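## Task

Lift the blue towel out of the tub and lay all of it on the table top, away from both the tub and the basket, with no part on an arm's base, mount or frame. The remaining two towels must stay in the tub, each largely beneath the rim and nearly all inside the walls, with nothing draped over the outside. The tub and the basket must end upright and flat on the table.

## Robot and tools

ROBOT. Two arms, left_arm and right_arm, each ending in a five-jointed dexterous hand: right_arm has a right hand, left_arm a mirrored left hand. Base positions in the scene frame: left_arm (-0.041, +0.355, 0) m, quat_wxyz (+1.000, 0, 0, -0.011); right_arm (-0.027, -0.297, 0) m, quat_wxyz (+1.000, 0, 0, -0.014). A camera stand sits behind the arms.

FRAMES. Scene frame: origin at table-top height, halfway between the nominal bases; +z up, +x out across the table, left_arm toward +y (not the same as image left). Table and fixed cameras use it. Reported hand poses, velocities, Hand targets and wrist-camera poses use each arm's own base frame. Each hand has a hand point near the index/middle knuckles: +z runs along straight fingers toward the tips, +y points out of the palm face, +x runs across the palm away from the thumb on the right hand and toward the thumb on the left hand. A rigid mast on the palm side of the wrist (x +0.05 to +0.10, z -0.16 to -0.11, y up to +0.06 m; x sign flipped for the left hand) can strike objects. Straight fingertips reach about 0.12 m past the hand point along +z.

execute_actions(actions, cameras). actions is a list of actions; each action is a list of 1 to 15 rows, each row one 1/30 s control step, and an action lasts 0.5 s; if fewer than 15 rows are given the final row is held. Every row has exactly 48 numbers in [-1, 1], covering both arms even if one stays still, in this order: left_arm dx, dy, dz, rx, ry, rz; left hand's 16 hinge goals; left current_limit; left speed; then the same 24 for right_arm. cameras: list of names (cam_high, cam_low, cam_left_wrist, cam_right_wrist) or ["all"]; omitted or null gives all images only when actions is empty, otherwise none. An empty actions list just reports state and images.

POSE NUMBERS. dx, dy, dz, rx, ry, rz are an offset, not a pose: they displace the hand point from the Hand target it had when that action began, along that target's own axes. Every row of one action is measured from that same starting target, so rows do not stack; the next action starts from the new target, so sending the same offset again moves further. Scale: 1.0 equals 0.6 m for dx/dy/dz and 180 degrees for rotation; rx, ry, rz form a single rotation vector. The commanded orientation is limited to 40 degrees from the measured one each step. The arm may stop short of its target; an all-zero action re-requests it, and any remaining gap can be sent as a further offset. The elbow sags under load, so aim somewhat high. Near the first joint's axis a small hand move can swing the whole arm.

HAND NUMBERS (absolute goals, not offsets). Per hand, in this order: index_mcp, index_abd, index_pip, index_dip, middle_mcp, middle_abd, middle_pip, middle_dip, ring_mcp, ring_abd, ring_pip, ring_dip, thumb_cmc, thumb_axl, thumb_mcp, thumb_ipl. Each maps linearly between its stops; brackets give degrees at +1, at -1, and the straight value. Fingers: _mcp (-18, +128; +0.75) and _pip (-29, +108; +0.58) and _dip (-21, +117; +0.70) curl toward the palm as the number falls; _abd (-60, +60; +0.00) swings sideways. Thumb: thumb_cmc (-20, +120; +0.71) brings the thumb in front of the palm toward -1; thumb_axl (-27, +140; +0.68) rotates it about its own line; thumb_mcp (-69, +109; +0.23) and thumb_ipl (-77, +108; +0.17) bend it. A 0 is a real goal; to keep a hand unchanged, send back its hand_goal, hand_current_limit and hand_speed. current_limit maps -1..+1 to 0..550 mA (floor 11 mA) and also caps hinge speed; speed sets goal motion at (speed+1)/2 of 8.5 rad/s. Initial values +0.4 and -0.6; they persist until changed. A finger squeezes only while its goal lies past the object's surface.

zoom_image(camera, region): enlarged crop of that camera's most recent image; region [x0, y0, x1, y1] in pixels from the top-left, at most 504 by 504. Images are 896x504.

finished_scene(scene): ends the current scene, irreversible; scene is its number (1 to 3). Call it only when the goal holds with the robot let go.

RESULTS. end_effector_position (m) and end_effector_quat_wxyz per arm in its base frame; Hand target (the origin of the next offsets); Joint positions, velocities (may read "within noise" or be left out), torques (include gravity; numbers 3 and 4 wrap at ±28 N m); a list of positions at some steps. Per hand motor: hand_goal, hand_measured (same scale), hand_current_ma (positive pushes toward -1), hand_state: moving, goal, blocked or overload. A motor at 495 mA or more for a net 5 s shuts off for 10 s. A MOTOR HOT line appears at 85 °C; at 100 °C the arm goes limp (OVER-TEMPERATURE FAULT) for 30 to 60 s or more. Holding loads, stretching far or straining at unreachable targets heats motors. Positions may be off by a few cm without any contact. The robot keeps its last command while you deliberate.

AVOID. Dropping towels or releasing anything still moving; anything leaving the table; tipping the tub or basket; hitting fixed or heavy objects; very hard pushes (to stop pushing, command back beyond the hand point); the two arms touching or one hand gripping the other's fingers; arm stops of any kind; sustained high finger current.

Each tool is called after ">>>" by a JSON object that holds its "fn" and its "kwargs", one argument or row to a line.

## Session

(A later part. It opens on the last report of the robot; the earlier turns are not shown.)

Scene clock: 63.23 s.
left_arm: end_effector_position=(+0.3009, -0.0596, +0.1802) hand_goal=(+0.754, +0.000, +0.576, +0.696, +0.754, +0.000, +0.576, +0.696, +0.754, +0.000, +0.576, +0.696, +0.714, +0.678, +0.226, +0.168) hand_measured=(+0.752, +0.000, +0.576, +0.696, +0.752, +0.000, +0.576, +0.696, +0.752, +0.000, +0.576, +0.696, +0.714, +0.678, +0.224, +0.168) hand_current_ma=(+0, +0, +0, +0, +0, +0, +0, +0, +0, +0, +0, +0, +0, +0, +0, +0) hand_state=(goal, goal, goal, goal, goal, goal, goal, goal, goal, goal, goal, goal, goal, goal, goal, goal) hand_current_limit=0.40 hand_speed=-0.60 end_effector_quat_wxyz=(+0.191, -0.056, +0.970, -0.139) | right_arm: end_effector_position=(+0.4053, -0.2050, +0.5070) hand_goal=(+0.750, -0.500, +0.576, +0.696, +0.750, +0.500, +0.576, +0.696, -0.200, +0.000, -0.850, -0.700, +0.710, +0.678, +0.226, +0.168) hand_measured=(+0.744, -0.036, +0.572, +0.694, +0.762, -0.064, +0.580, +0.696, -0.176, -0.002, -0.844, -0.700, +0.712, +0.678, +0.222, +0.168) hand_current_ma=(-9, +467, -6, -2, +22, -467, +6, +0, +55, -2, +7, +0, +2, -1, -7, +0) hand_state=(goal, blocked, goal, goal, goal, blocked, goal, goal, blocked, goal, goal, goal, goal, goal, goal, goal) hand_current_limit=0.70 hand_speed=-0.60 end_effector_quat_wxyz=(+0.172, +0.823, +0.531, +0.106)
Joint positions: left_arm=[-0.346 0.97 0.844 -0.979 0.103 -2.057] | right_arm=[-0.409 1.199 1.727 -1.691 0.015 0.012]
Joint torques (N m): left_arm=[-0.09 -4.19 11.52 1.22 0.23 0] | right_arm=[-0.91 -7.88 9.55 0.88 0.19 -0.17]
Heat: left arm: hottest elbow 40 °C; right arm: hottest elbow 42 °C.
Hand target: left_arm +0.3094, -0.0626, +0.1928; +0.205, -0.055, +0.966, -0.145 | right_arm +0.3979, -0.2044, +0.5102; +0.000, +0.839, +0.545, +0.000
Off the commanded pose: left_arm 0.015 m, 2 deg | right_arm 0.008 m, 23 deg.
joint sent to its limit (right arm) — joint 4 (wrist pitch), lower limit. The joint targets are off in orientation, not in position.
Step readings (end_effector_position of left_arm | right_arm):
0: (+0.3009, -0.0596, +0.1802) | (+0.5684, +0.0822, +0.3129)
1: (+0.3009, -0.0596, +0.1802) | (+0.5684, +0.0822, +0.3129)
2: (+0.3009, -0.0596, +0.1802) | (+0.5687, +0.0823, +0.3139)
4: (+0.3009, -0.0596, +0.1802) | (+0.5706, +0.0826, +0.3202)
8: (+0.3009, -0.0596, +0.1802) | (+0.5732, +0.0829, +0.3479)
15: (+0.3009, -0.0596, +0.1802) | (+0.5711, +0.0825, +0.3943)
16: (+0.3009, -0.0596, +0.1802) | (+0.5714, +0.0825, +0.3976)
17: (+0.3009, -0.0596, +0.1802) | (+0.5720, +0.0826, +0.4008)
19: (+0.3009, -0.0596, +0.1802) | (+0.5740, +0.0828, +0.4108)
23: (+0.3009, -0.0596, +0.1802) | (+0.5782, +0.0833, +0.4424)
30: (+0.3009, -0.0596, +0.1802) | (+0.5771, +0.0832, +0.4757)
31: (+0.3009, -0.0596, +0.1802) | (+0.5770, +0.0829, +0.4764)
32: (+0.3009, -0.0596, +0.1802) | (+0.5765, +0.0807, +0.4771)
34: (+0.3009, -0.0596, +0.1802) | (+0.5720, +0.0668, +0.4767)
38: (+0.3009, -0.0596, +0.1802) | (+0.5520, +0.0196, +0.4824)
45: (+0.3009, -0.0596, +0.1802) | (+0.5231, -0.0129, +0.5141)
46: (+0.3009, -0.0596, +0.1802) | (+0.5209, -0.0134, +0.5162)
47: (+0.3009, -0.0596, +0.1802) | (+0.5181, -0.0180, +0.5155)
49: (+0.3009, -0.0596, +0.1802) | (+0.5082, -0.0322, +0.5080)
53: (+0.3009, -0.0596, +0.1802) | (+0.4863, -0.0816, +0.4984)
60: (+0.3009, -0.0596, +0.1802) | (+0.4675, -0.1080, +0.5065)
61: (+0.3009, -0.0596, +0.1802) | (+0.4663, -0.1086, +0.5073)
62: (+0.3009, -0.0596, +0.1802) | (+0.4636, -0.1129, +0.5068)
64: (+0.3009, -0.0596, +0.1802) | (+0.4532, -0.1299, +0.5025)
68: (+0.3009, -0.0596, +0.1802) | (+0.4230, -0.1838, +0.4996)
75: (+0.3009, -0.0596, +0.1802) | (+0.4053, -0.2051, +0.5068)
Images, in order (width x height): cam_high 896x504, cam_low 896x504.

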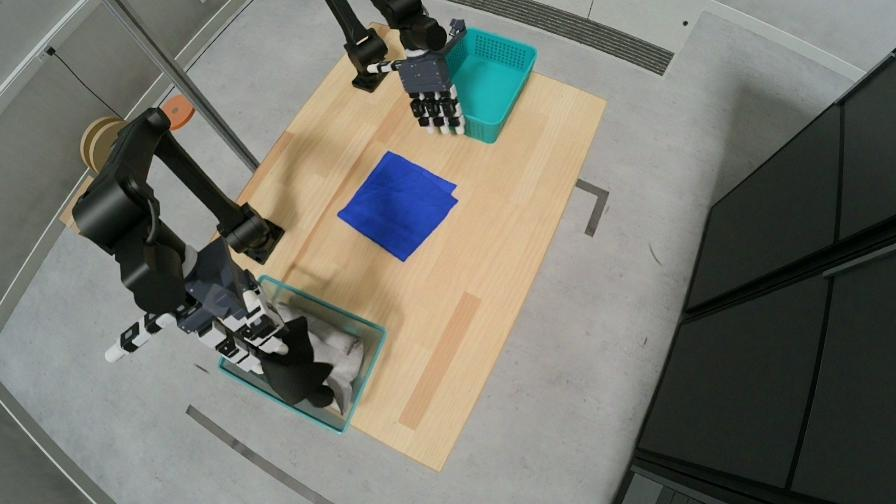

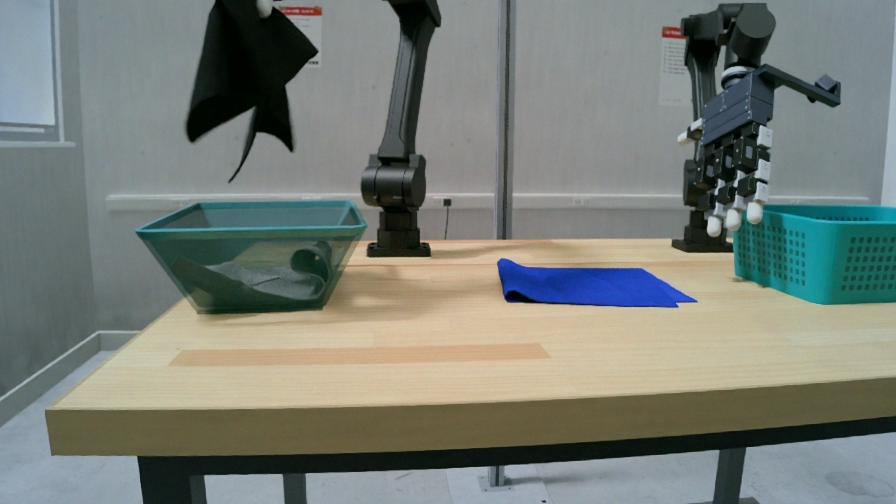

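>>> {"fn": "execute_actions", "kwargs": {
  "actions": [
    [[0,0,0,0,0,0,0.754,0,0.576,0.696,0.754,0,0.576,0.696,0.754,0,0.576,0.696,0.714,0.678,0.226,0.168,0.4,-0.6,0,0,0.12,0,0,0,0.75,-0.5,0.576,0.696,0.75,0.5,0.576,0.696,-0.2,0,-0.85,-0.7,0.71,0.678,0.226,0.168,0.7,-0.6]],
    [[0,0,0,0,0,0,0.754,0,0.576,0.696,0.754,0,0.576,0.696,0.754,0,0.576,0.696,0.714,0.678,0.226,0.168,0.4,-0.6,0,0,0.13,0,0,0,0.75,-0.5,0.576,0.696,0.75,0.5,0.576,0.696,-0.2,0,-0.85,-0.7,0.71,0.678,0.226,0.168,0.7,-0.6]]
  ],
  "cameras": ["cam_low","cam_high"]
}}

>>> {"fn": "zoom_image", "kwargs": {
  "camera": "cam_high",
  "region": [180, 230, 420, 450]
}}

Scene clock: 65.07 s.
left_arm: end_effector_position=(+0.3009, -0.0596, +0.1802) hand_goal=(+0.754, +0.000, +0.576, +0.696, +0.754, +0.000, +0.576, +0.696, +0.754, +0.000, +0.576, +0.696, +0.714, +0.678, +0.226, +0.168) hand_measured=(+0.752, +0.000, +0.576, +0.696, +0.752, +0.000, +0.576, +0.696, +0.752, +0.000, +0.576, +0.696, +0.714, +0.678, +0.224, +0.168) hand_current_ma=(+0, +0, +0, +0, +0, +0, +0, +0, +0, +0, +0, +0, +0, +0, +0, +0) hand_state=(goal, goal, goal, goal, goal, goal, goal, goal, goal, goal, goal, goal, goal, goal, goal, goal) hand_current_limit=0.40 hand_speed=-0.60 end_effector_quat_wxyz=(+0.191, -0.056, +0.970, -0.139) | right_arm: end_effector_position=(+0.4004, -0.2018, +0.3592) hand_goal=(+0.750, -0.500, +0.576, +0.696, +0.750, +0.500, +0.576, +0.696, -0.200, +0.000, -0.850, -0.700, +0.710, +0.678, +0.226, +0.168) hand_measured=(+0.744, -0.036, +0.572, +0.694, +0.762, -0.064, +0.580, +0.696, -0.176, -0.002, -0.844, -0.700, +0.712, +0.678, +0.222, +0.168) hand_current_ma=(-9, +467, -6, -2, +22, -467, +6, +0, +55, -2, +7, +0, +2, -1, -7, +0) hand_state=(goal, blocked, goal, goal, goal, blocked, goal, goal, blocked, goal, goal, goal, goal, goal, goal, goal) hand_current_limit=0.70 hand_speed=-0.60 end_effector_quat_wxyz=(+0.045, +0.838, +0.543, +0.026)
Joint positions: left_arm=[-0.346 0.97 0.844 -0.979 0.103 -2.057] | right_arm=[-0.411 1.246 1.472 -1.692 0.007 0.01]
Joint torques (N m): left_arm=[-0.09 -4.37 11.45 1.33 0.23 -0.01] | right_arm=[-1.32 -7.65 10.62 0.32 0.02 -0.16]
Heat: left arm: hottest elbow 40 °C; right arm: hottest elbow 42 °C.
Hand target: left_arm +0.3094, -0.0626, +0.1928; +0.205, -0.055, +0.966, -0.145 | right_arm +0.3979, -0.2043, +0.3602; +0.000, +0.839, +0.545, +0.000
Off the commanded pose: left_arm 0.015 m, 2 deg | right_arm 0.004 m, 6 deg.
joint sent to its limit (right arm) — joint 4 (wrist pitch), lower limit. The joint targets are off in orientation, not in position.
Step readings (end_effector_position of left_arm | right_arm):
0: (+0.3009, -0.0596, +0.1802) | (+0.4053, -0.2049, +0.5070)
1: (+0.3009, -0.0596, +0.1802) | (+0.4053, -0.2049, +0.5063)
2: (+0.3009, -0.0596, +0.1802) | (+0.4048, -0.2046, +0.5034)
4: (+0.3009, -0.0596, +0.1802) | (+0.4022, -0.2035, +0.4877)
8: (+0.3009, -0.0596, +0.1802) | (+0.4001, -0.2025, +0.4507)
15: (+0.3009, -0.0596, +0.1802) | (+0.4005, -0.2027, +0.4380)
16: (+0.3009, -0.0596, +0.1802) | (+0.4004, -0.2026, +0.4373)
17: (+0.3009, -0.0596, +0.1802) | (+0.4001, -0.2023, +0.4344)
19: (+0.3009, -0.0596, +0.1802) | (+0.3980, -0.2009, +0.4207)
23: (+0.3009, -0.0596, +0.1802) | (+0.3952, -0.1996, +0.3818)
30: (+0.3009, -0.0596, +0.1802) | (+0.4004, -0.2018, +0.3592)
Images, in order (width x height): cam_high 896x504, cam_low 896x504.

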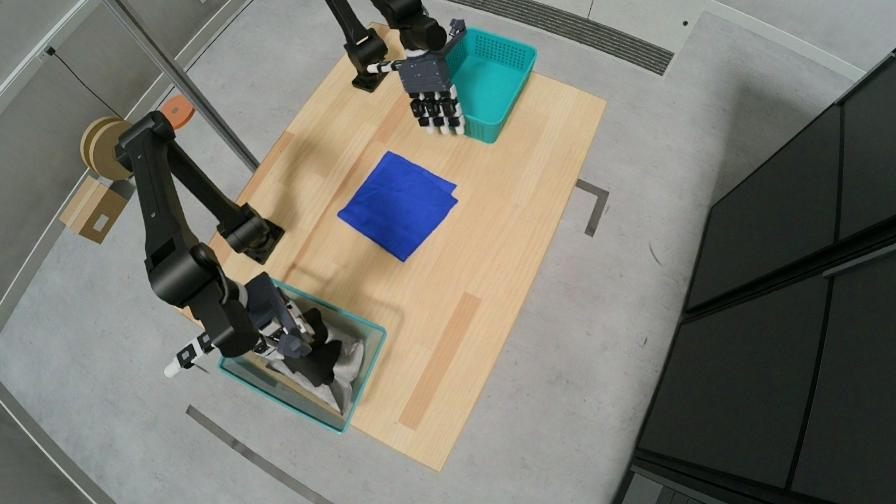

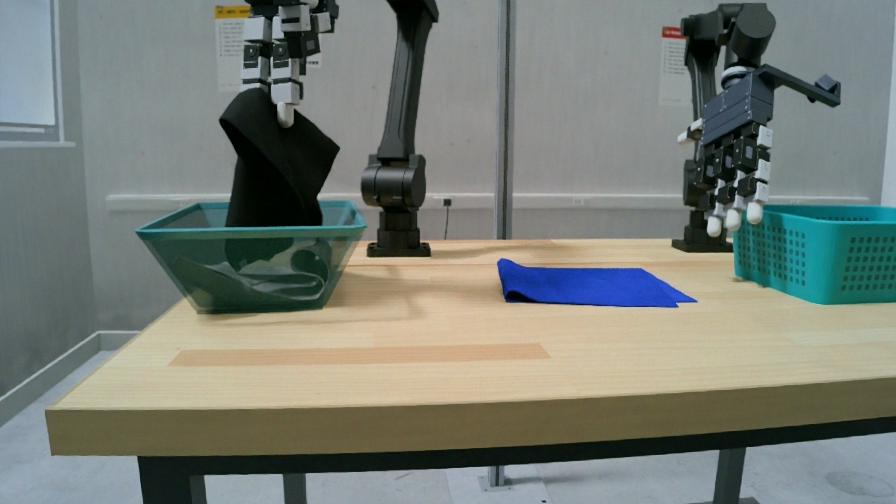

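Scaled by 2.100 from the camera's 896x504 image, which has a finer 1280x720 frame.

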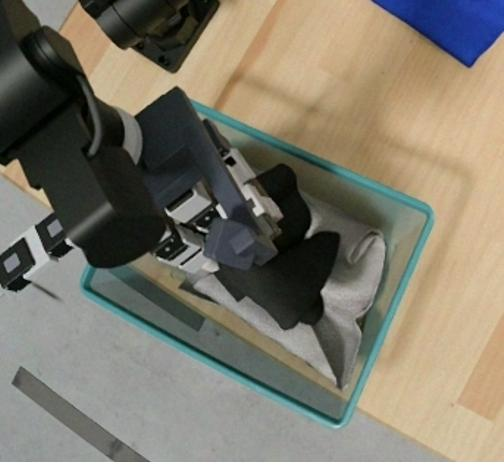

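>>> {"fn": "execute_actions", "kwargs": {
  "actions": [
    [[0,0,0,0,0,0,0.754,0,0.576,0.696,0.754,0,0.576,0.696,0.754,0,0.576,0.696,0.714,0.678,0.226,0.168,0.4,-0.6,0,0,0.14,0,0,0,0.75,-0.5,0.576,0.696,0.75,0.5,0.576,0.696,-0.2,0,-0.85,-0.7,0.71,0.678,0.226,0.168,0.7,-0.6]],
    [[0,0,0,0,0,0,0.754,0,0.576,0.696,0.754,0,0.576,0.696,0.754,0,0.576,0.696,0.714,0.678,0.226,0.168,0.4,-0.6,0,0,0.15,0,0,0,0.75,-0.5,0.576,0.696,0.75,0.5,0.576,0.696,-0.2,0,-0.85,-0.7,0.71,0.678,0.226,0.168,0.7,-0.6]],
    [[0,0,0,0,0,0,0.754,0,0.576,0.696,0.754,0,0.576,0.696,0.754,0,0.576,0.696,0.714,0.678,0.226,0.168,0.4,-0.6,0,0,0,0,0,0,0.75,0.25,0.576,0.696,0.75,-0.25,0.576,0.696,-0.2,0,-0.85,-0.7,0.71,0.678,0.226,0.168,0.5,-0.5]],
    [[0,0,0,0,0,0,0.754,0,0.576,0.696,0.754,0,0.576,0.696,0.754,0,0.576,0.696,0.714,0.678,0.226,0.168,0.4,-0.6,0,0,-0.12,0,0,0,0.75,0.25,0.576,0.696,0.75,-0.25,0.576,0.696,-0.2,0,-0.85,-0.7,0.71,0.678,0.226,0.168,0.5,-0.5]],
    [[0,0,0,0,0,0,0.754,0,0.576,0.696,0.754,0,0.576,0.696,0.754,0,0.576,0.696,0.714,0.678,0.226,0.168,0.4,-0.6,0,0,-0.15,0,0,0,0.75,0.25,0.576,0.696,0.75,-0.25,0.576,0.696,-0.2,0,-0.85,-0.7,0.71,0.678,0.226,0.168,0.5,-0.5]]
  ],
  "cameras": ["cam_low","cam_high"]
}}

>>> {"fn": "zoom_image", "kwargs": {
  "camera": "cam_high",
  "region": [180, 230, 420, 450]
}}

>>> {"fn": "zoom_image", "kwargs": {
  "camera": "cam_low",
  "region": [120, 150, 400, 330]
}}

Scene clock: 68.60 s.
left_arm: end_effector_position=(+0.3009, -0.0596, +0.1802) hand_goal=(+0.754, +0.000, +0.576, +0.696, +0.754, +0.000, +0.576, +0.696, +0.754, +0.000, +0.576, +0.696, +0.714, +0.678, +0.226, +0.168) hand_measured=(+0.752, +0.000, +0.576, +0.696, +0.752, +0.000, +0.576, +0.696, +0.752, +0.000, +0.576, +0.696, +0.714, +0.678, +0.224, +0.168) hand_current_ma=(+0, +0, +0, +0, +0, +0, +0, +0, +0, +0, +0, +0, +0, +0, +0, +0) hand_state=(goal, goal, goal, goal, goal, goal, goal, goal, goal, goal, goal, goal, goal, goal, goal, goal) hand_current_limit=0.40 hand_speed=-0.60 end_effector_quat_wxyz=(+0.191, -0.056, +0.970, -0.139) | right_arm: end_effector_position=(+0.3904, -0.1980, +0.3281) hand_goal=(+0.750, +0.250, +0.576, +0.696, +0.750, -0.250, +0.576, +0.696, -0.200, +0.000, -0.850, -0.700, +0.710, +0.678, +0.226, +0.168) hand_measured=(+0.748, +0.246, +0.574, +0.694, +0.750, -0.246, +0.578, +0.696, -0.176, -0.002, -0.844, -0.700, +0.712, +0.678, +0.222, +0.168) hand_current_ma=(-3, -3, -2, -1, -1, +5, +1, +0, +55, -2, +7, +0, +1, -1, -7, +0) hand_state=(goal, goal, goal, goal, goal, goal, goal, goal, blocked, goal, goal, goal, goal, goal, goal, goal) hand_current_limit=0.50 hand_speed=-0.50 end_effector_quat_wxyz=(+0.018, +0.839, +0.544, +0.011)
Joint positions: left_arm=[-0.346 0.97 0.844 -0.979 0.103 -2.057] | right_arm=[-0.414 1.244 1.404 -1.688 0.002 0.006]
Joint torques (N m): left_arm=[-0.15 -4.19 11.49 1.28 0.23 -0.02] | right_arm=[-0.97 -7 15.13 0.08 0.15 -0.12]
Heat: left arm: hottest elbow 40 °C; right arm: hottest elbow 42 °C.
Hand target: left_arm +0.3094, -0.0626, +0.1928; +0.205, -0.055, +0.966, -0.145 | right_arm +0.3979, -0.2045, +0.3481; +0.000, +0.839, +0.545, +0.000
Off the commanded pose: left_arm 0.015 m, 2 deg | right_arm 0.023 m, 2 deg.
joint sent to its limit (right arm) — joint 4 (wrist pitch), lower limit. The joint targets are off in orientation, not in position.
Step readings (end_effector_position of left_arm | right_arm):
0: (+0.3009, -0.0596, +0.1802) | (+0.4004, -0.2017, +0.3592)
1: (+0.3009, -0.0596, +0.1802) | (+0.4003, -0.2017, +0.3585)
2: (+0.3009, -0.0596, +0.1802) | (+0.4000, -0.2017, +0.3554)
4: (+0.3009, -0.0596, +0.1802) | (+0.3978, -0.2006, +0.3384)
8: (+0.3009, -0.0596, +0.1802) | (+0.3901, -0.1972, +0.2928)
15: (+0.3009, -0.0596, +0.1802) | (+0.3950, -0.1995, +0.2749)
16: (+0.3009, -0.0596, +0.1802) | (+0.3953, -0.1997, +0.2741)
17: (+0.3009, -0.0596, +0.1802) | (+0.3971, -0.2005, +0.2710)
19: (+0.3009, -0.0596, +0.1802) | (+0.3989, -0.2012, +0.2528)
23: (+0.3009, -0.0596, +0.1802) | (+0.3886, -0.1967, +0.2032)
30: (+0.3009, -0.0596, +0.1802) | (+0.3936, -0.1994, +0.1889)
31: (+0.3009, -0.0596, +0.1802) | (+0.3940, -0.1998, +0.1891)
32: (+0.3009, -0.0596, +0.1802) | (+0.3943, -0.2000, +0.1892)
34: (+0.3009, -0.0596, +0.1802) | (+0.3948, -0.2002, +0.1894)
38: (+0.3009, -0.0596, +0.1802) | (+0.3955, -0.2003, +0.1896)
45: (+0.3009, -0.0596, +0.1802) | (+0.3958, -0.2004, +0.1897)
46: (+0.3009, -0.0596, +0.1802) | (+0.3957, -0.2004, +0.1897)
47: (+0.3009, -0.0596, +0.1802) | (+0.3938, -0.1995, +0.1892)
49: (+0.3009, -0.0596, +0.1802) | (+0.3870, -0.1966, +0.1908)
53: (+0.3009, -0.0596, +0.1802) | (+0.3839, -0.1952, +0.2071)
60: (+0.3009, -0.0596, +0.1802) | (+0.3884, -0.1971, +0.2284)
61: (+0.3009, -0.0596, +0.1802) | (+0.3878, -0.1969, +0.2291)
62: (+0.3009, -0.0596, +0.1802) | (+0.3856, -0.1959, +0.2310)
64: (+0.3009, -0.0596, +0.1802) | (+0.3823, -0.1945, +0.2443)
68: (+0.3009, -0.0596, +0.1802) | (+0.3892, -0.1975, +0.2906)
75: (+0.3009, -0.0596, +0.1802) | (+0.3909, -0.1982, +0.3285)
Images, in order (width x height): cam_high 896x504, cam_low 896x504.

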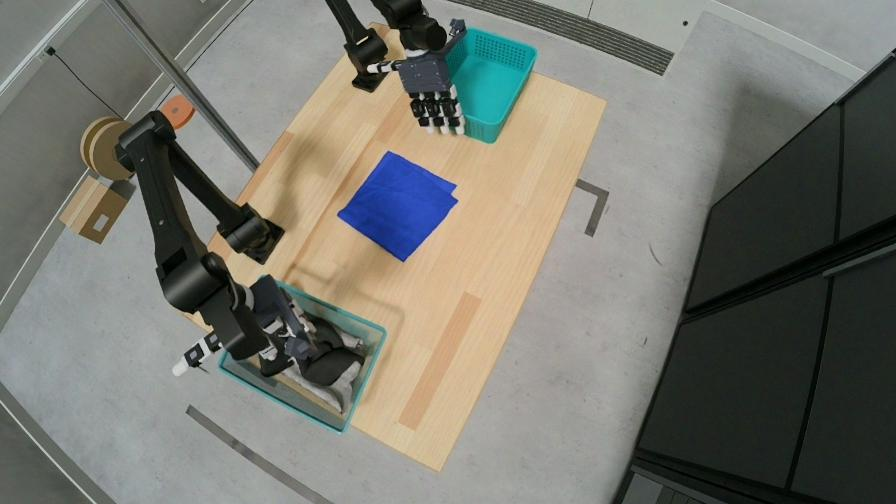

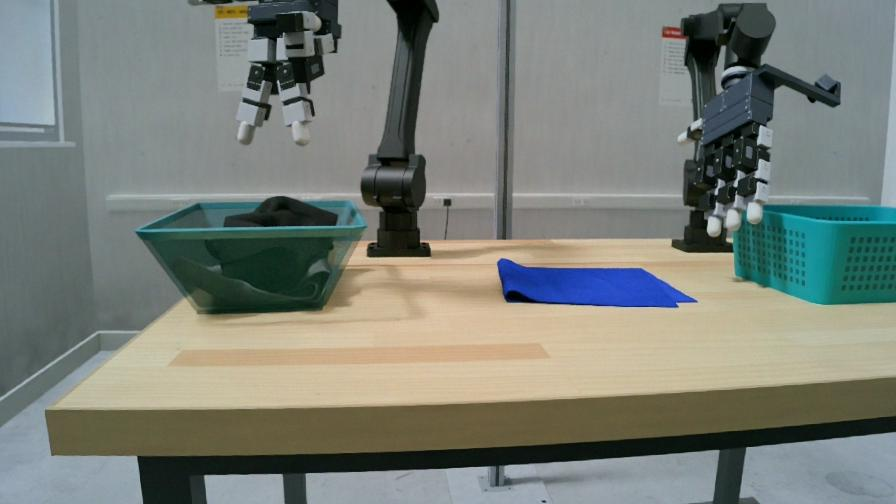

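Scaled by 2.100 from the camera's 896x504 image, which has a finer 1280x720 frame.

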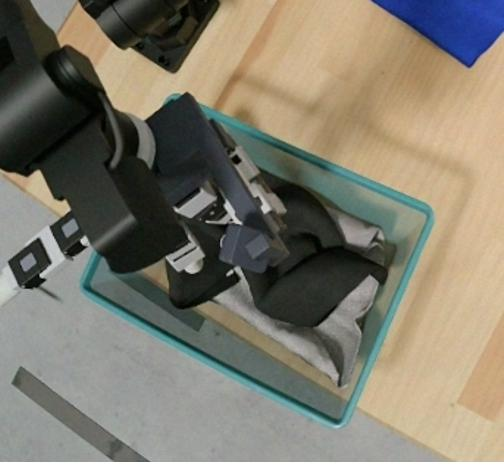

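Scaled by 1.800 from the camera's 896x504 image, which has a finer 1280x720 frame.

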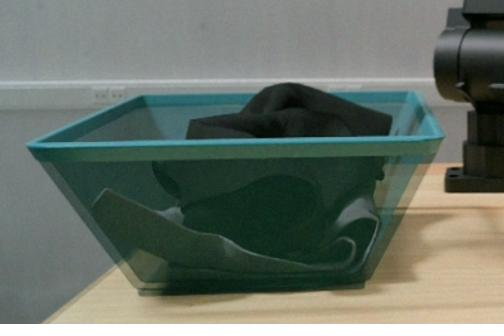

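>>> {"fn": "execute_actions", "kwargs": {
  "actions": [
    [[0,0,0,0,0,0,0.754,0,0.576,0.696,0.754,0,0.576,0.696,0.754,0,0.576,0.696,0.714,0.678,0.226,0.168,0.4,-0.6,-0.004,-0.09,0,0,0,0,-0.48,0,0.576,0.696,-0.48,0,0.576,0.696,-0.48,0,0.576,0.696,0.71,0.678,0.226,0.168,0.7,-0.4]],
    [[0,0,0,0,0,0,0.754,0,0.576,0.696,0.754,0,0.576,0.696,0.754,0,0.576,0.696,0.714,0.678,0.226,0.168,0.4,-0.6,0,0,0.13,0,0,0,-0.48,0,0.576,0.696,-0.48,0,0.576,0.696,-0.48,0,0.576,0.696,0.71,0.678,0.226,0.168,0.7,-0.4]],
    [[0,0,0,0,0,0,0.754,0,0.576,0.696,0.754,0,0.576,0.696,0.754,0,0.576,0.696,0.714,0.678,0.226,0.168,0.4,-0.6,0,0,0.14,0,0,0,-0.48,0,0.576,0.696,-0.48,0,0.576,0.696,-0.48,0,0.576,0.696,0.71,0.678,0.226,0.168,0.7,-0.5]]
  ],
  "cameras": ["cam_low","cam_high","cam_right_wrist"]
}}

>>> {"fn": "zoom_image", "kwargs": {
  "camera": "cam_low",
  "region": [120, 130, 400, 330]
}}

Scene clock: 71.10 s.
left_arm: end_effector_position=(+0.3009, -0.0596, +0.1802) hand_goal=(+0.754, +0.000, +0.576, +0.696, +0.754, +0.000, +0.576, +0.696, +0.754, +0.000, +0.576, +0.696, +0.714, +0.678, +0.226, +0.168) hand_measured=(+0.752, +0.000, +0.576, +0.696, +0.752, +0.000, +0.576, +0.696, +0.752, +0.000, +0.576, +0.696, +0.714, +0.678, +0.224, +0.168) hand_current_ma=(+0, +0, +0, +0, +0, +0, +0, +0, +0, +0, +0, +0, +0, +0, +0, +0) hand_state=(goal, goal, goal, goal, goal, goal, goal, goal, goal, goal, goal, goal, goal, goal, goal, goal) hand_current_limit=0.40 hand_speed=-0.60 end_effector_quat_wxyz=(+0.191, -0.056, +0.970, -0.139) | right_arm: end_effector_position=(+0.3444, -0.1798, +0.1864) hand_goal=(-0.480, +0.000, +0.576, +0.696, -0.480, +0.000, +0.576, +0.696, -0.480, +0.000, +0.576, +0.696, +0.710, +0.678, +0.226, +0.168) hand_measured=(-0.466, +0.004, +0.576, +0.694, -0.464, -0.004, +0.578, +0.696, -0.204, -0.002, -0.822, -0.696, +0.712, +0.678, +0.222, +0.168) hand_current_ma=(+27, +3, +0, -1, +30, -3, +1, +0, +467, -2, -467, -467, +1, -1, -7, +0) hand_state=(goal, goal, goal, goal, goal, goal, goal, goal, blocked, goal, blocked, blocked, goal, goal, goal, goal) hand_current_limit=0.70 hand_speed=-0.50 end_effector_quat_wxyz=(-0.004, +0.839, +0.545, -0.004)
Joint positions: left_arm=[-0.346 0.97 0.844 -0.979 0.103 -2.057] | right_arm=[-0.421 1.152 0.969 -1.399 0.002 -0.002]
Joint torques (N m): left_arm=[-0.21 -4.31 11.44 1.18 0.23 -0.01] | right_arm=[-1.38 -5.77 10.56 1.02 0.04 -0.15]
Heat: left arm: hottest elbow 40 °C; right arm: hottest elbow 42 °C.
Hand target: left_arm +0.3094, -0.0626, +0.1928; +0.205, -0.055, +0.966, -0.145 | right_arm +0.3476, -0.1847, +0.1860; +0.000, +0.839, +0.545, +0.000
Off the commanded pose: left_arm 0.015 m, 2 deg | right_arm 0.006 m, 1 deg.
Step readings (end_effector_position of left_arm | right_arm):
0: (+0.3009, -0.0596, +0.1802) | (+0.3904, -0.1980, +0.3281)
1: (+0.3009, -0.0596, +0.1802) | (+0.3904, -0.1980, +0.3281)
2: (+0.3009, -0.0596, +0.1802) | (+0.3901, -0.1979, +0.3285)
4: (+0.3009, -0.0596, +0.1802) | (+0.3860, -0.1961, +0.3292)
8: (+0.3009, -0.0596, +0.1802) | (+0.3676, -0.1887, +0.3343)
15: (+0.3009, -0.0596, +0.1802) | (+0.3536, -0.1831, +0.3539)
16: (+0.3009, -0.0596, +0.1802) | (+0.3532, -0.1831, +0.3532)
17: (+0.3009, -0.0596, +0.1802) | (+0.3526, -0.1829, +0.3494)
19: (+0.3009, -0.0596, +0.1802) | (+0.3490, -0.1816, +0.3301)
23: (+0.3009, -0.0596, +0.1802) | (+0.3395, -0.1778, +0.2848)
30: (+0.3009, -0.0596, +0.1802) | (+0.3441, -0.1797, +0.2701)
31: (+0.3009, -0.0596, +0.1802) | (+0.3445, -0.1799, +0.2695)
32: (+0.3009, -0.0596, +0.1802) | (+0.3465, -0.1808, +0.2665)
34: (+0.3009, -0.0596, +0.1802) | (+0.3485, -0.1817, +0.2488)
38: (+0.3009, -0.0596, +0.1802) | (+0.3375, -0.1768, +0.1998)
45: (+0.3009, -0.0596, +0.1802) | (+0.3429, -0.1791, +0.1859)
Images, in order (width x height): cam_high 896x504, cam_low 896x504, cam_right_wrist 896x504.

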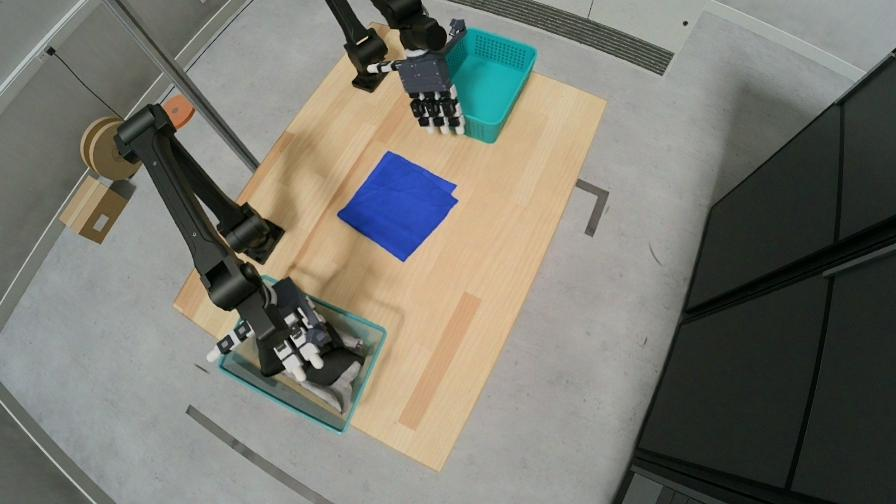

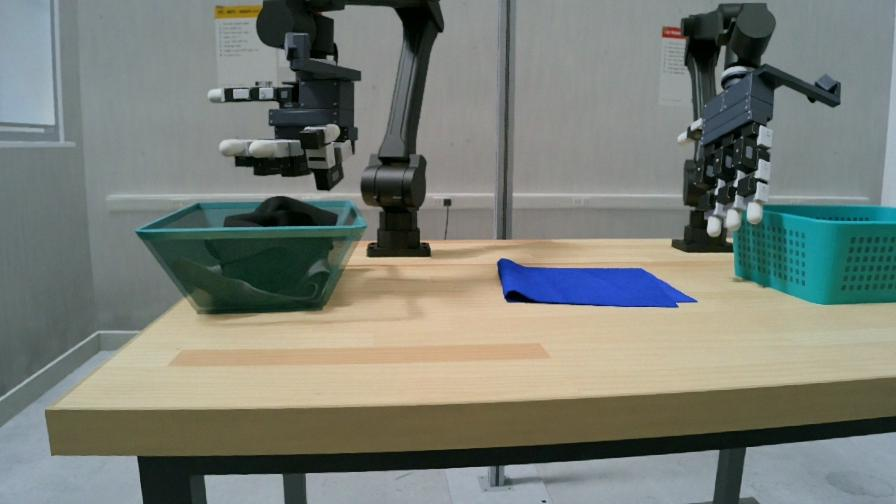

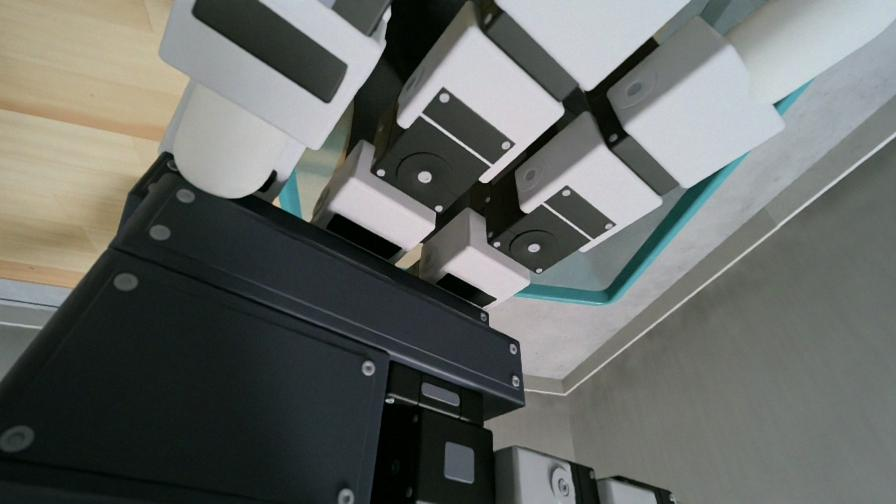

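Scaled by 1.800 from the camera's 896x504 image, which has a finer 1280x720 frame.

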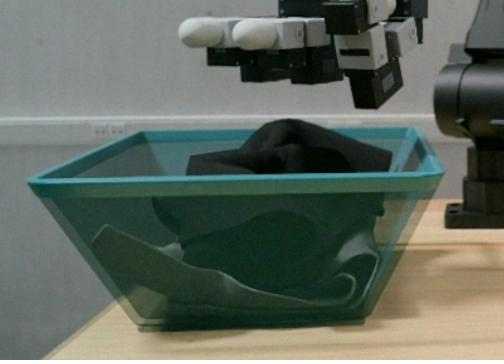

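>>> {"fn": "execute_actions", "kwargs": {
  "actions": [
    [[0,0,0,0,0,0,0.754,0,0.576,0.696,0.754,0,0.576,0.696,0.754,0,0.576,0.696,0.714,0.678,0.226,0.168,0.4,-0.6,0,0,0.09,0,0,0,-0.48,0,0.576,0.696,-0.48,0,0.576,0.696,-0.2,0,-0.85,-0.7,0.71,0.678,0.226,0.168,0.7,-0.4]],
    [[0,0,0,0,0,0,0.754,0,0.576,0.696,0.754,0,0.576,0.696,0.754,0,0.576,0.696,0.714,0.678,0.226,0.168,0.4,-0.6,0,0,0.055,0,0,0,-0.48,0,0.576,0.696,-0.48,0,0.576,0.696,-0.2,0,-0.85,-0.7,0.71,0.678,0.226,0.168,0.7,-0.5]],
    [[0,0,0,0,0,0,0.754,0,0.576,0.696,0.754,0,0.576,0.696,0.754,0,0.576,0.696,0.714,0.678,0.226,0.168,0.4,-0.6,0,0,0,0,0,0,-0.48,0,0.576,0.696,-0.48,0,0.576,0.696,-0.2,0,-0.85,-0.7,0.71,0.678,0.226,0.168,0.7,-0.5]]
  ],
  "cameras": ["cam_low","cam_high"]
}}

>>> {"fn": "zoom_image", "kwargs": {
  "camera": "cam_low",
  "region": [120, 130, 400, 330]
}}

Scene clock: 73.57 s.
left_arm: end_effector_position=(+0.3009, -0.0596, +0.1802) hand_goal=(+0.754, +0.000, +0.576, +0.696, +0.754, +0.000, +0.576, +0.696, +0.754, +0.000, +0.576, +0.696, +0.714, +0.678, +0.226, +0.168) hand_measured=(+0.752, +0.000, +0.576, +0.696, +0.752, +0.000, +0.576, +0.696, +0.752, +0.000, +0.576, +0.696, +0.714, +0.678, +0.224, +0.168) hand_current_ma=(+0, +0, +0, +0, +0, +0, +0, +0, +0, +0, +0, +0, +0, +0, +0, +0) hand_state=(goal, goal, goal, goal, goal, goal, goal, goal, goal, goal, goal, goal, goal, goal, goal, goal) hand_current_limit=0.40 hand_speed=-0.60 end_effector_quat_wxyz=(+0.191, -0.056, +0.970, -0.139) | right_arm: end_effector_position=(+0.3469, -0.1805, +0.1079) hand_goal=(-0.480, +0.000, +0.576, +0.696, -0.480, +0.000, +0.576, +0.696, -0.200, +0.000, -0.850, -0.700, +0.710, +0.678, +0.226, +0.168) hand_measured=(-0.466, +0.004, +0.576, +0.694, -0.464, -0.004, +0.578, +0.696, -0.184, -0.002, -0.850, -0.710, +0.710, +0.678, +0.222, +0.168) hand_current_ma=(+27, +3, +0, -1, +30, -3, +1, +0, +29, -2, +0, -15, +1, -1, -7, +0) hand_state=(goal, goal, goal, goal, goal, goal, goal, goal, goal, goal, goal, goal, goal, goal, goal, goal) hand_current_limit=0.70 hand_speed=-0.50 end_effector_quat_wxyz=(+0.002, +0.838, +0.546, +0.001)
Joint positions: left_arm=[-0.346 0.97 0.844 -0.979 0.103 -2.057] | right_arm=[-0.422 1.218 0.802 -1.151 0.001 -0.007]
Joint torques (N m): left_arm=[-0.32 -4.31 11.44 1.22 0.23 -0.02] | right_arm=[-1.32 -5.13 9.01 1.4 0.07 -0.1]
Heat: left arm: hottest elbow 40 °C; right arm: hottest elbow 42 °C.
Hand target: left_arm +0.3094, -0.0626, +0.1928; +0.205, -0.055, +0.966, -0.145 | right_arm +0.3476, -0.1847, +0.0991; +0.000, +0.838, +0.545, +0.000
Off the commanded pose: left_arm 0.015 m, 2 deg | right_arm 0.010 m, 0 deg.
Step readings (end_effector_position of left_arm | right_arm):
0: (+0.3009, -0.0596, +0.1802) | (+0.3444, -0.1798, +0.1864)
1: (+0.3009, -0.0596, +0.1802) | (+0.3448, -0.1799, +0.1864)
2: (+0.3009, -0.0596, +0.1802) | (+0.3461, -0.1805, +0.1849)
4: (+0.3009, -0.0596, +0.1802) | (+0.3487, -0.1817, +0.1762)
8: (+0.3009, -0.0596, +0.1802) | (+0.3420, -0.1787, +0.1480)
15: (+0.3009, -0.0596, +0.1802) | (+0.3443, -0.1797, +0.1346)
16: (+0.3009, -0.0596, +0.1802) | (+0.3450, -0.1801, +0.1348)
17: (+0.3009, -0.0596, +0.1802) | (+0.3462, -0.1806, +0.1343)
19: (+0.3009, -0.0596, +0.1802) | (+0.3486, -0.1817, +0.1302)
23: (+0.3009, -0.0596, +0.1802) | (+0.3464, -0.1807, +0.1147)
30: (+0.3009, -0.0596, +0.1802) | (+0.3466, -0.1806, +0.1078)
31: (+0.3009, -0.0596, +0.1802) | (+0.3467, -0.1806, +0.1078)
32: (+0.3009, -0.0596, +0.1802) | (+0.3467, -0.1805, +0.1078)
34: (+0.3009, -0.0596, +0.1802) | (+0.3468, -0.1805, +0.1079)
38: (+0.3009, -0.0596, +0.1802) | (+0.3468, -0.1805, +0.1079)
45: (+0.3009, -0.0596, +0.1802) | (+0.3468, -0.1805, +0.1079)
Images, in order (width x height): cam_high 896x504, cam_low 896x504.

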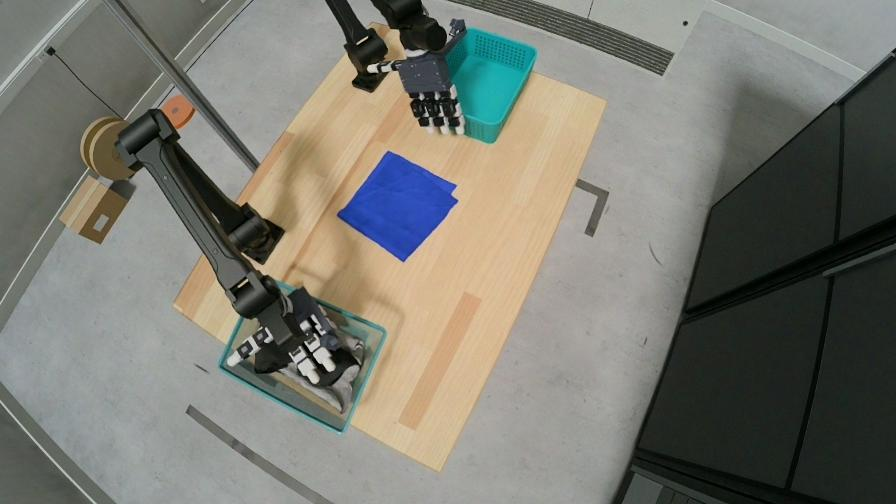

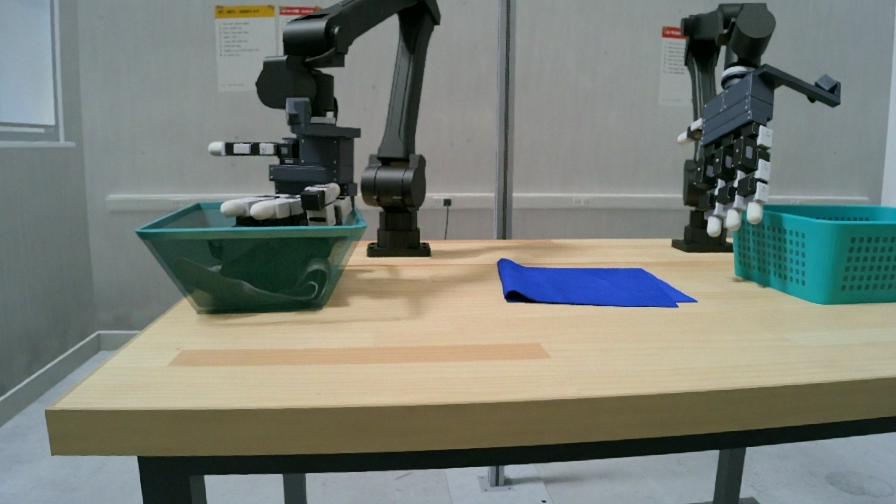

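Scaled by 1.800 from the camera's 896x504 image, which has a finer 1280x720 frame.

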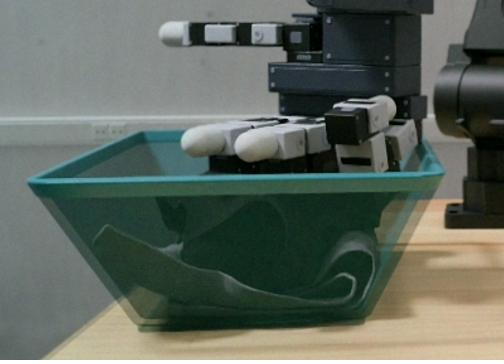

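>>> {"fn": "execute_actions", "kwargs": {
  "actions": [
    [[0,0,0,0,0,0,0.754,0,0.576,0.696,0.754,0,0.576,0.696,0.754,0,0.576,0.696,0.714,0.678,0.226,0.168,0.4,-0.6,0,0,0.045,0,0,0,-0.48,0,0.576,0.696,-0.48,0,0.576,0.696,-0.2,0,-0.85,-0.7,0.71,0.678,0.226,0.168,0.7,-0.4]],
    [[0,0,0,0,0,0,0.754,0,0.576,0.696,0.754,0,0.576,0.696,0.754,0,0.576,0.696,0.714,0.678,0.226,0.168,0.4,-0.6,0,0,0,0,0,0,-0.48,0,0.576,0.696,-0.48,0,0.576,0.696,-0.2,0,-0.85,-0.7,0.71,0.678,0.226,0.168,0.7,-0.5]],
    [[0,0,0,0,0,0,0.754,0,0.576,0.696,0.754,0,0.576,0.696,0.754,0,0.576,0.696,0.714,0.678,0.226,0.168,0.4,-0.6,0,0,-0.14,0,0,0,-0.48,0,0.576,0.696,-0.48,0,0.576,0.696,-0.2,0,-0.85,-0.7,0.71,0.678,0.226,0.168,0.7,-0.5]],
    [[0,0,0,0,0,0,0.754,0,0.576,0.696,0.754,0,0.576,0.696,0.754,0,0.576,0.696,0.714,0.678,0.226,0.168,0.4,-0.6,0,0,-0.17,0,0,0,-0.48,0,0.576,0.696,-0.48,0,0.576,0.696,-0.2,0,-0.85,-0.7,0.71,0.678,0.226,0.168,0.7,-0.5]],
    [[0,0,0,0,0,0,0.754,0,0.576,0.696,0.754,0,0.576,0.696,0.754,0,0.576,0.696,0.714,0.678,0.226,0.168,0.4,-0.6,0.07,0.15,-0.14,0,0,0,-0.48,0,0.576,0.696,-0.48,0,0.576,0.696,-0.2,0,-0.85,-0.7,0.71,0.678,0.226,0.168,0.7,-0.5]]
  ],
  "cameras": ["cam_low","cam_high","cam_right_wrist"]
}}

>>> {"fn": "zoom_image", "kwargs": {
  "camera": "cam_low",
  "region": [120, 150, 400, 330]
}}

>>> {"fn": "zoom_image", "kwargs": {
  "camera": "cam_high",
  "region": [180, 230, 420, 450]
}}

Scene clock: 77.33 s.
left_arm: end_effector_position=(+0.3009, -0.0596, +0.1802) hand_goal=(+0.754, +0.000, +0.576, +0.696, +0.754, +0.000, +0.576, +0.696, +0.754, +0.000, +0.576, +0.696, +0.714, +0.678, +0.226, +0.168) hand_measured=(+0.752, +0.000, +0.576, +0.696, +0.752, +0.000, +0.576, +0.696, +0.752, +0.000, +0.576, +0.696, +0.714, +0.678, +0.224, +0.168) hand_current_ma=(+0, +0, +0, +0, +0, +0, +0, +0, +0, +0, +0, +0, +0, +0, +0, +0) hand_state=(goal, goal, goal, goal, goal, goal, goal, goal, goal, goal, goal, goal, goal, goal, goal, goal) hand_current_limit=0.40 hand_speed=-0.60 end_effector_quat_wxyz=(+0.191, -0.056, +0.970, -0.139) | right_arm: end_effector_position=(+0.4349, -0.1779, +0.3184) hand_goal=(-0.480, +0.000, +0.576, +0.696, -0.480, +0.000, +0.576, +0.696, -0.200, +0.000, -0.850, -0.700, +0.710, +0.678, +0.226, +0.168) hand_measured=(-0.466, +0.002, +0.576, +0.694, -0.464, -0.002, +0.578, +0.696, -0.184, -0.002, -0.850, -0.710, +0.710, +0.678, +0.222, +0.168) hand_current_ma=(+26, +2, +1, -1, +29, -2, +1, +0, +28, -2, +0, -15, +0, -1, -7, +0) hand_state=(goal, goal, goal, goal, goal, goal, goal, goal, goal, goal, goal, goal, goal, goal, goal, goal) hand_current_limit=0.70 hand_speed=-0.50 end_effector_quat_wxyz=(+0.005, +0.835, +0.550, +0.004)
Joint positions: left_arm=[-0.346 0.97 0.844 -0.979 0.103 -2.057] | right_arm=[-0.324 1.347 1.478 -1.688 0 0.082]
Joint torques (N m): left_arm=[0.03 -4.01 11.45 1.25 0.24 -0.02] | right_arm=[-0.21 -8.41 16.46 0.09 0.24 0.1]
Heat: left arm: hottest elbow 41 °C; right arm: hottest elbow 42 °C.
Hand target: left_arm +0.3094, -0.0626, +0.1928; +0.205, -0.055, +0.966, -0.145 | right_arm +0.4469, -0.1829, +0.3420; +0.000, +0.839, +0.545, +0.000
Off the commanded pose: left_arm 0.015 m, 2 deg | right_arm 0.027 m, 1 deg.
joint sent to its limit (right arm) — joint 4 (wrist pitch), lower limit. The joint targets are off in orientation, not in position.
Step readings (end_effector_position of left_arm | right_arm):
0: (+0.3009, -0.0596, +0.1802) | (+0.3469, -0.1805, +0.1079)
1: (+0.3009, -0.0596, +0.1802) | (+0.3471, -0.1806, +0.1080)
2: (+0.3009, -0.0596, +0.1802) | (+0.3477, -0.1808, +0.1074)
4: (+0.3009, -0.0596, +0.1802) | (+0.3506, -0.1822, +0.1045)
8: (+0.3009, -0.0596, +0.1802) | (+0.3517, -0.1859, +0.0953)
15: (+0.3009, -0.0596, +0.1802) | (+0.3534, -0.1875, +0.0922)
16: (+0.3009, -0.0596, +0.1802) | (+0.3535, -0.1876, +0.0923)
17: (+0.3009, -0.0596, +0.1802) | (+0.3534, -0.1875, +0.0921)
19: (+0.3009, -0.0596, +0.1802) | (+0.3535, -0.1876, +0.0920)
23: (+0.3009, -0.0596, +0.1802) | (+0.3535, -0.1876, +0.0920)
30: (+0.3009, -0.0596, +0.1802) | (+0.3535, -0.1876, +0.0920)
31: (+0.3009, -0.0596, +0.1802) | (+0.3533, -0.1875, +0.0919)
32: (+0.3009, -0.0596, +0.1802) | (+0.3514, -0.1866, +0.0915)
34: (+0.3009, -0.0596, +0.1802) | (+0.3427, -0.1826, +0.0924)
38: (+0.3009, -0.0596, +0.1802) | (+0.3296, -0.1766, +0.1058)
45: (+0.3009, -0.0596, +0.1802) | (+0.3325, -0.1779, +0.1296)
46: (+0.3009, -0.0596, +0.1802) | (+0.3323, -0.1778, +0.1307)
47: (+0.3009, -0.0596, +0.1802) | (+0.3300, -0.1768, +0.1329)
49: (+0.3009, -0.0596, +0.1802) | (+0.3253, -0.1747, +0.1461)
53: (+0.3009, -0.0596, +0.1802) | (+0.3324, -0.1779, +0.1969)
60: (+0.3009, -0.0596, +0.1802) | (+0.3385, -0.1807, +0.2418)
61: (+0.3009, -0.0596, +0.1802) | (+0.3376, -0.1803, +0.2417)
62: (+0.3009, -0.0596, +0.1802) | (+0.3380, -0.1793, +0.2433)
64: (+0.3009, -0.0596, +0.1802) | (+0.3539, -0.1779, +0.2585)
68: (+0.3009, -0.0596, +0.1802) | (+0.4113, -0.1764, +0.3069)
75: (+0.3009, -0.0596, +0.1802) | (+0.4350, -0.1766, +0.3245)
Images, in order (width x height): cam_high 896x504, cam_low 896x504, cam_right_wrist 896x504.

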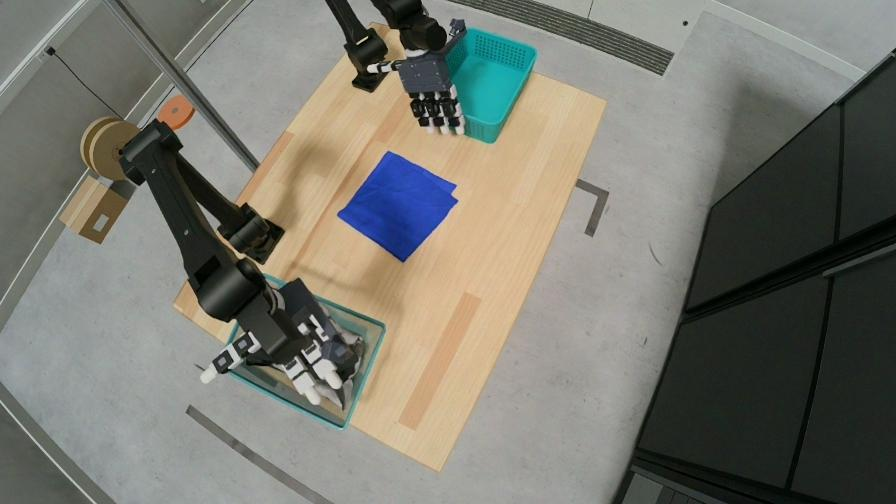

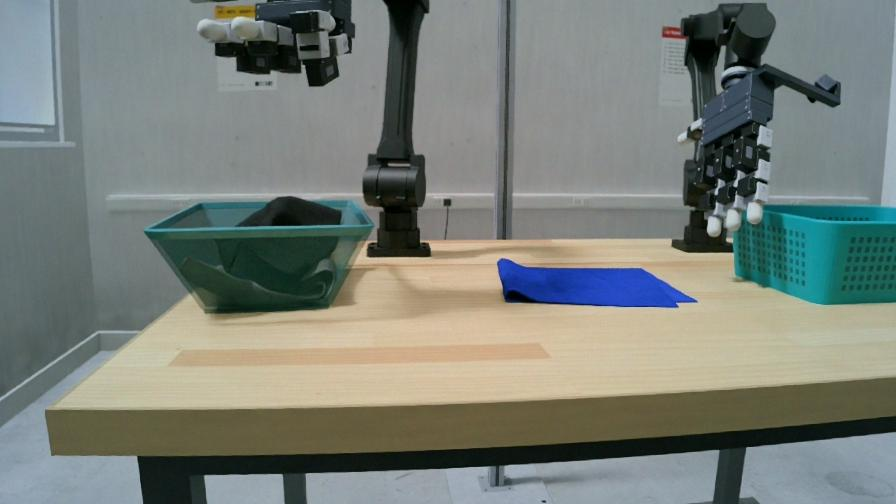

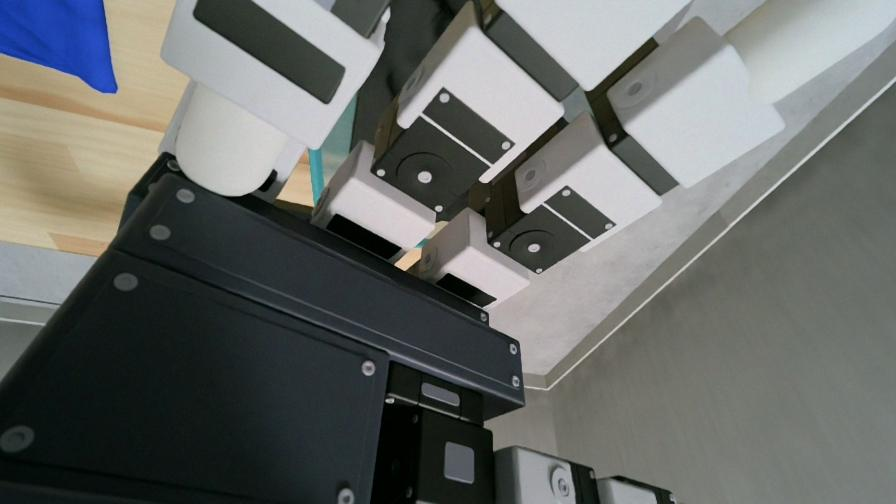

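Scaled by 1.800 from the camera's 896x504 image, which has a finer 1280x720 frame.

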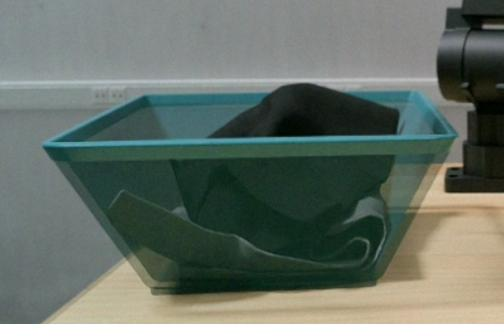

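Scaled by 2.100 from the camera's 896x504 image, which has a finer 1280x720 frame.

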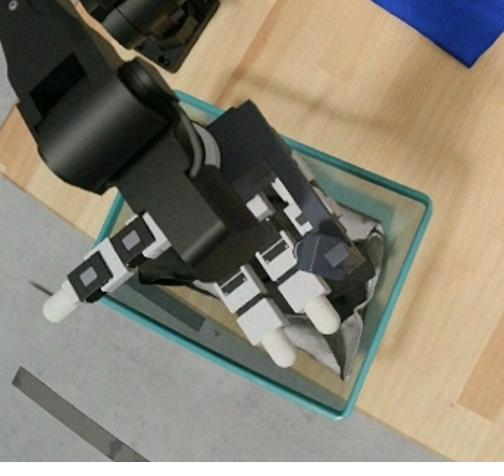

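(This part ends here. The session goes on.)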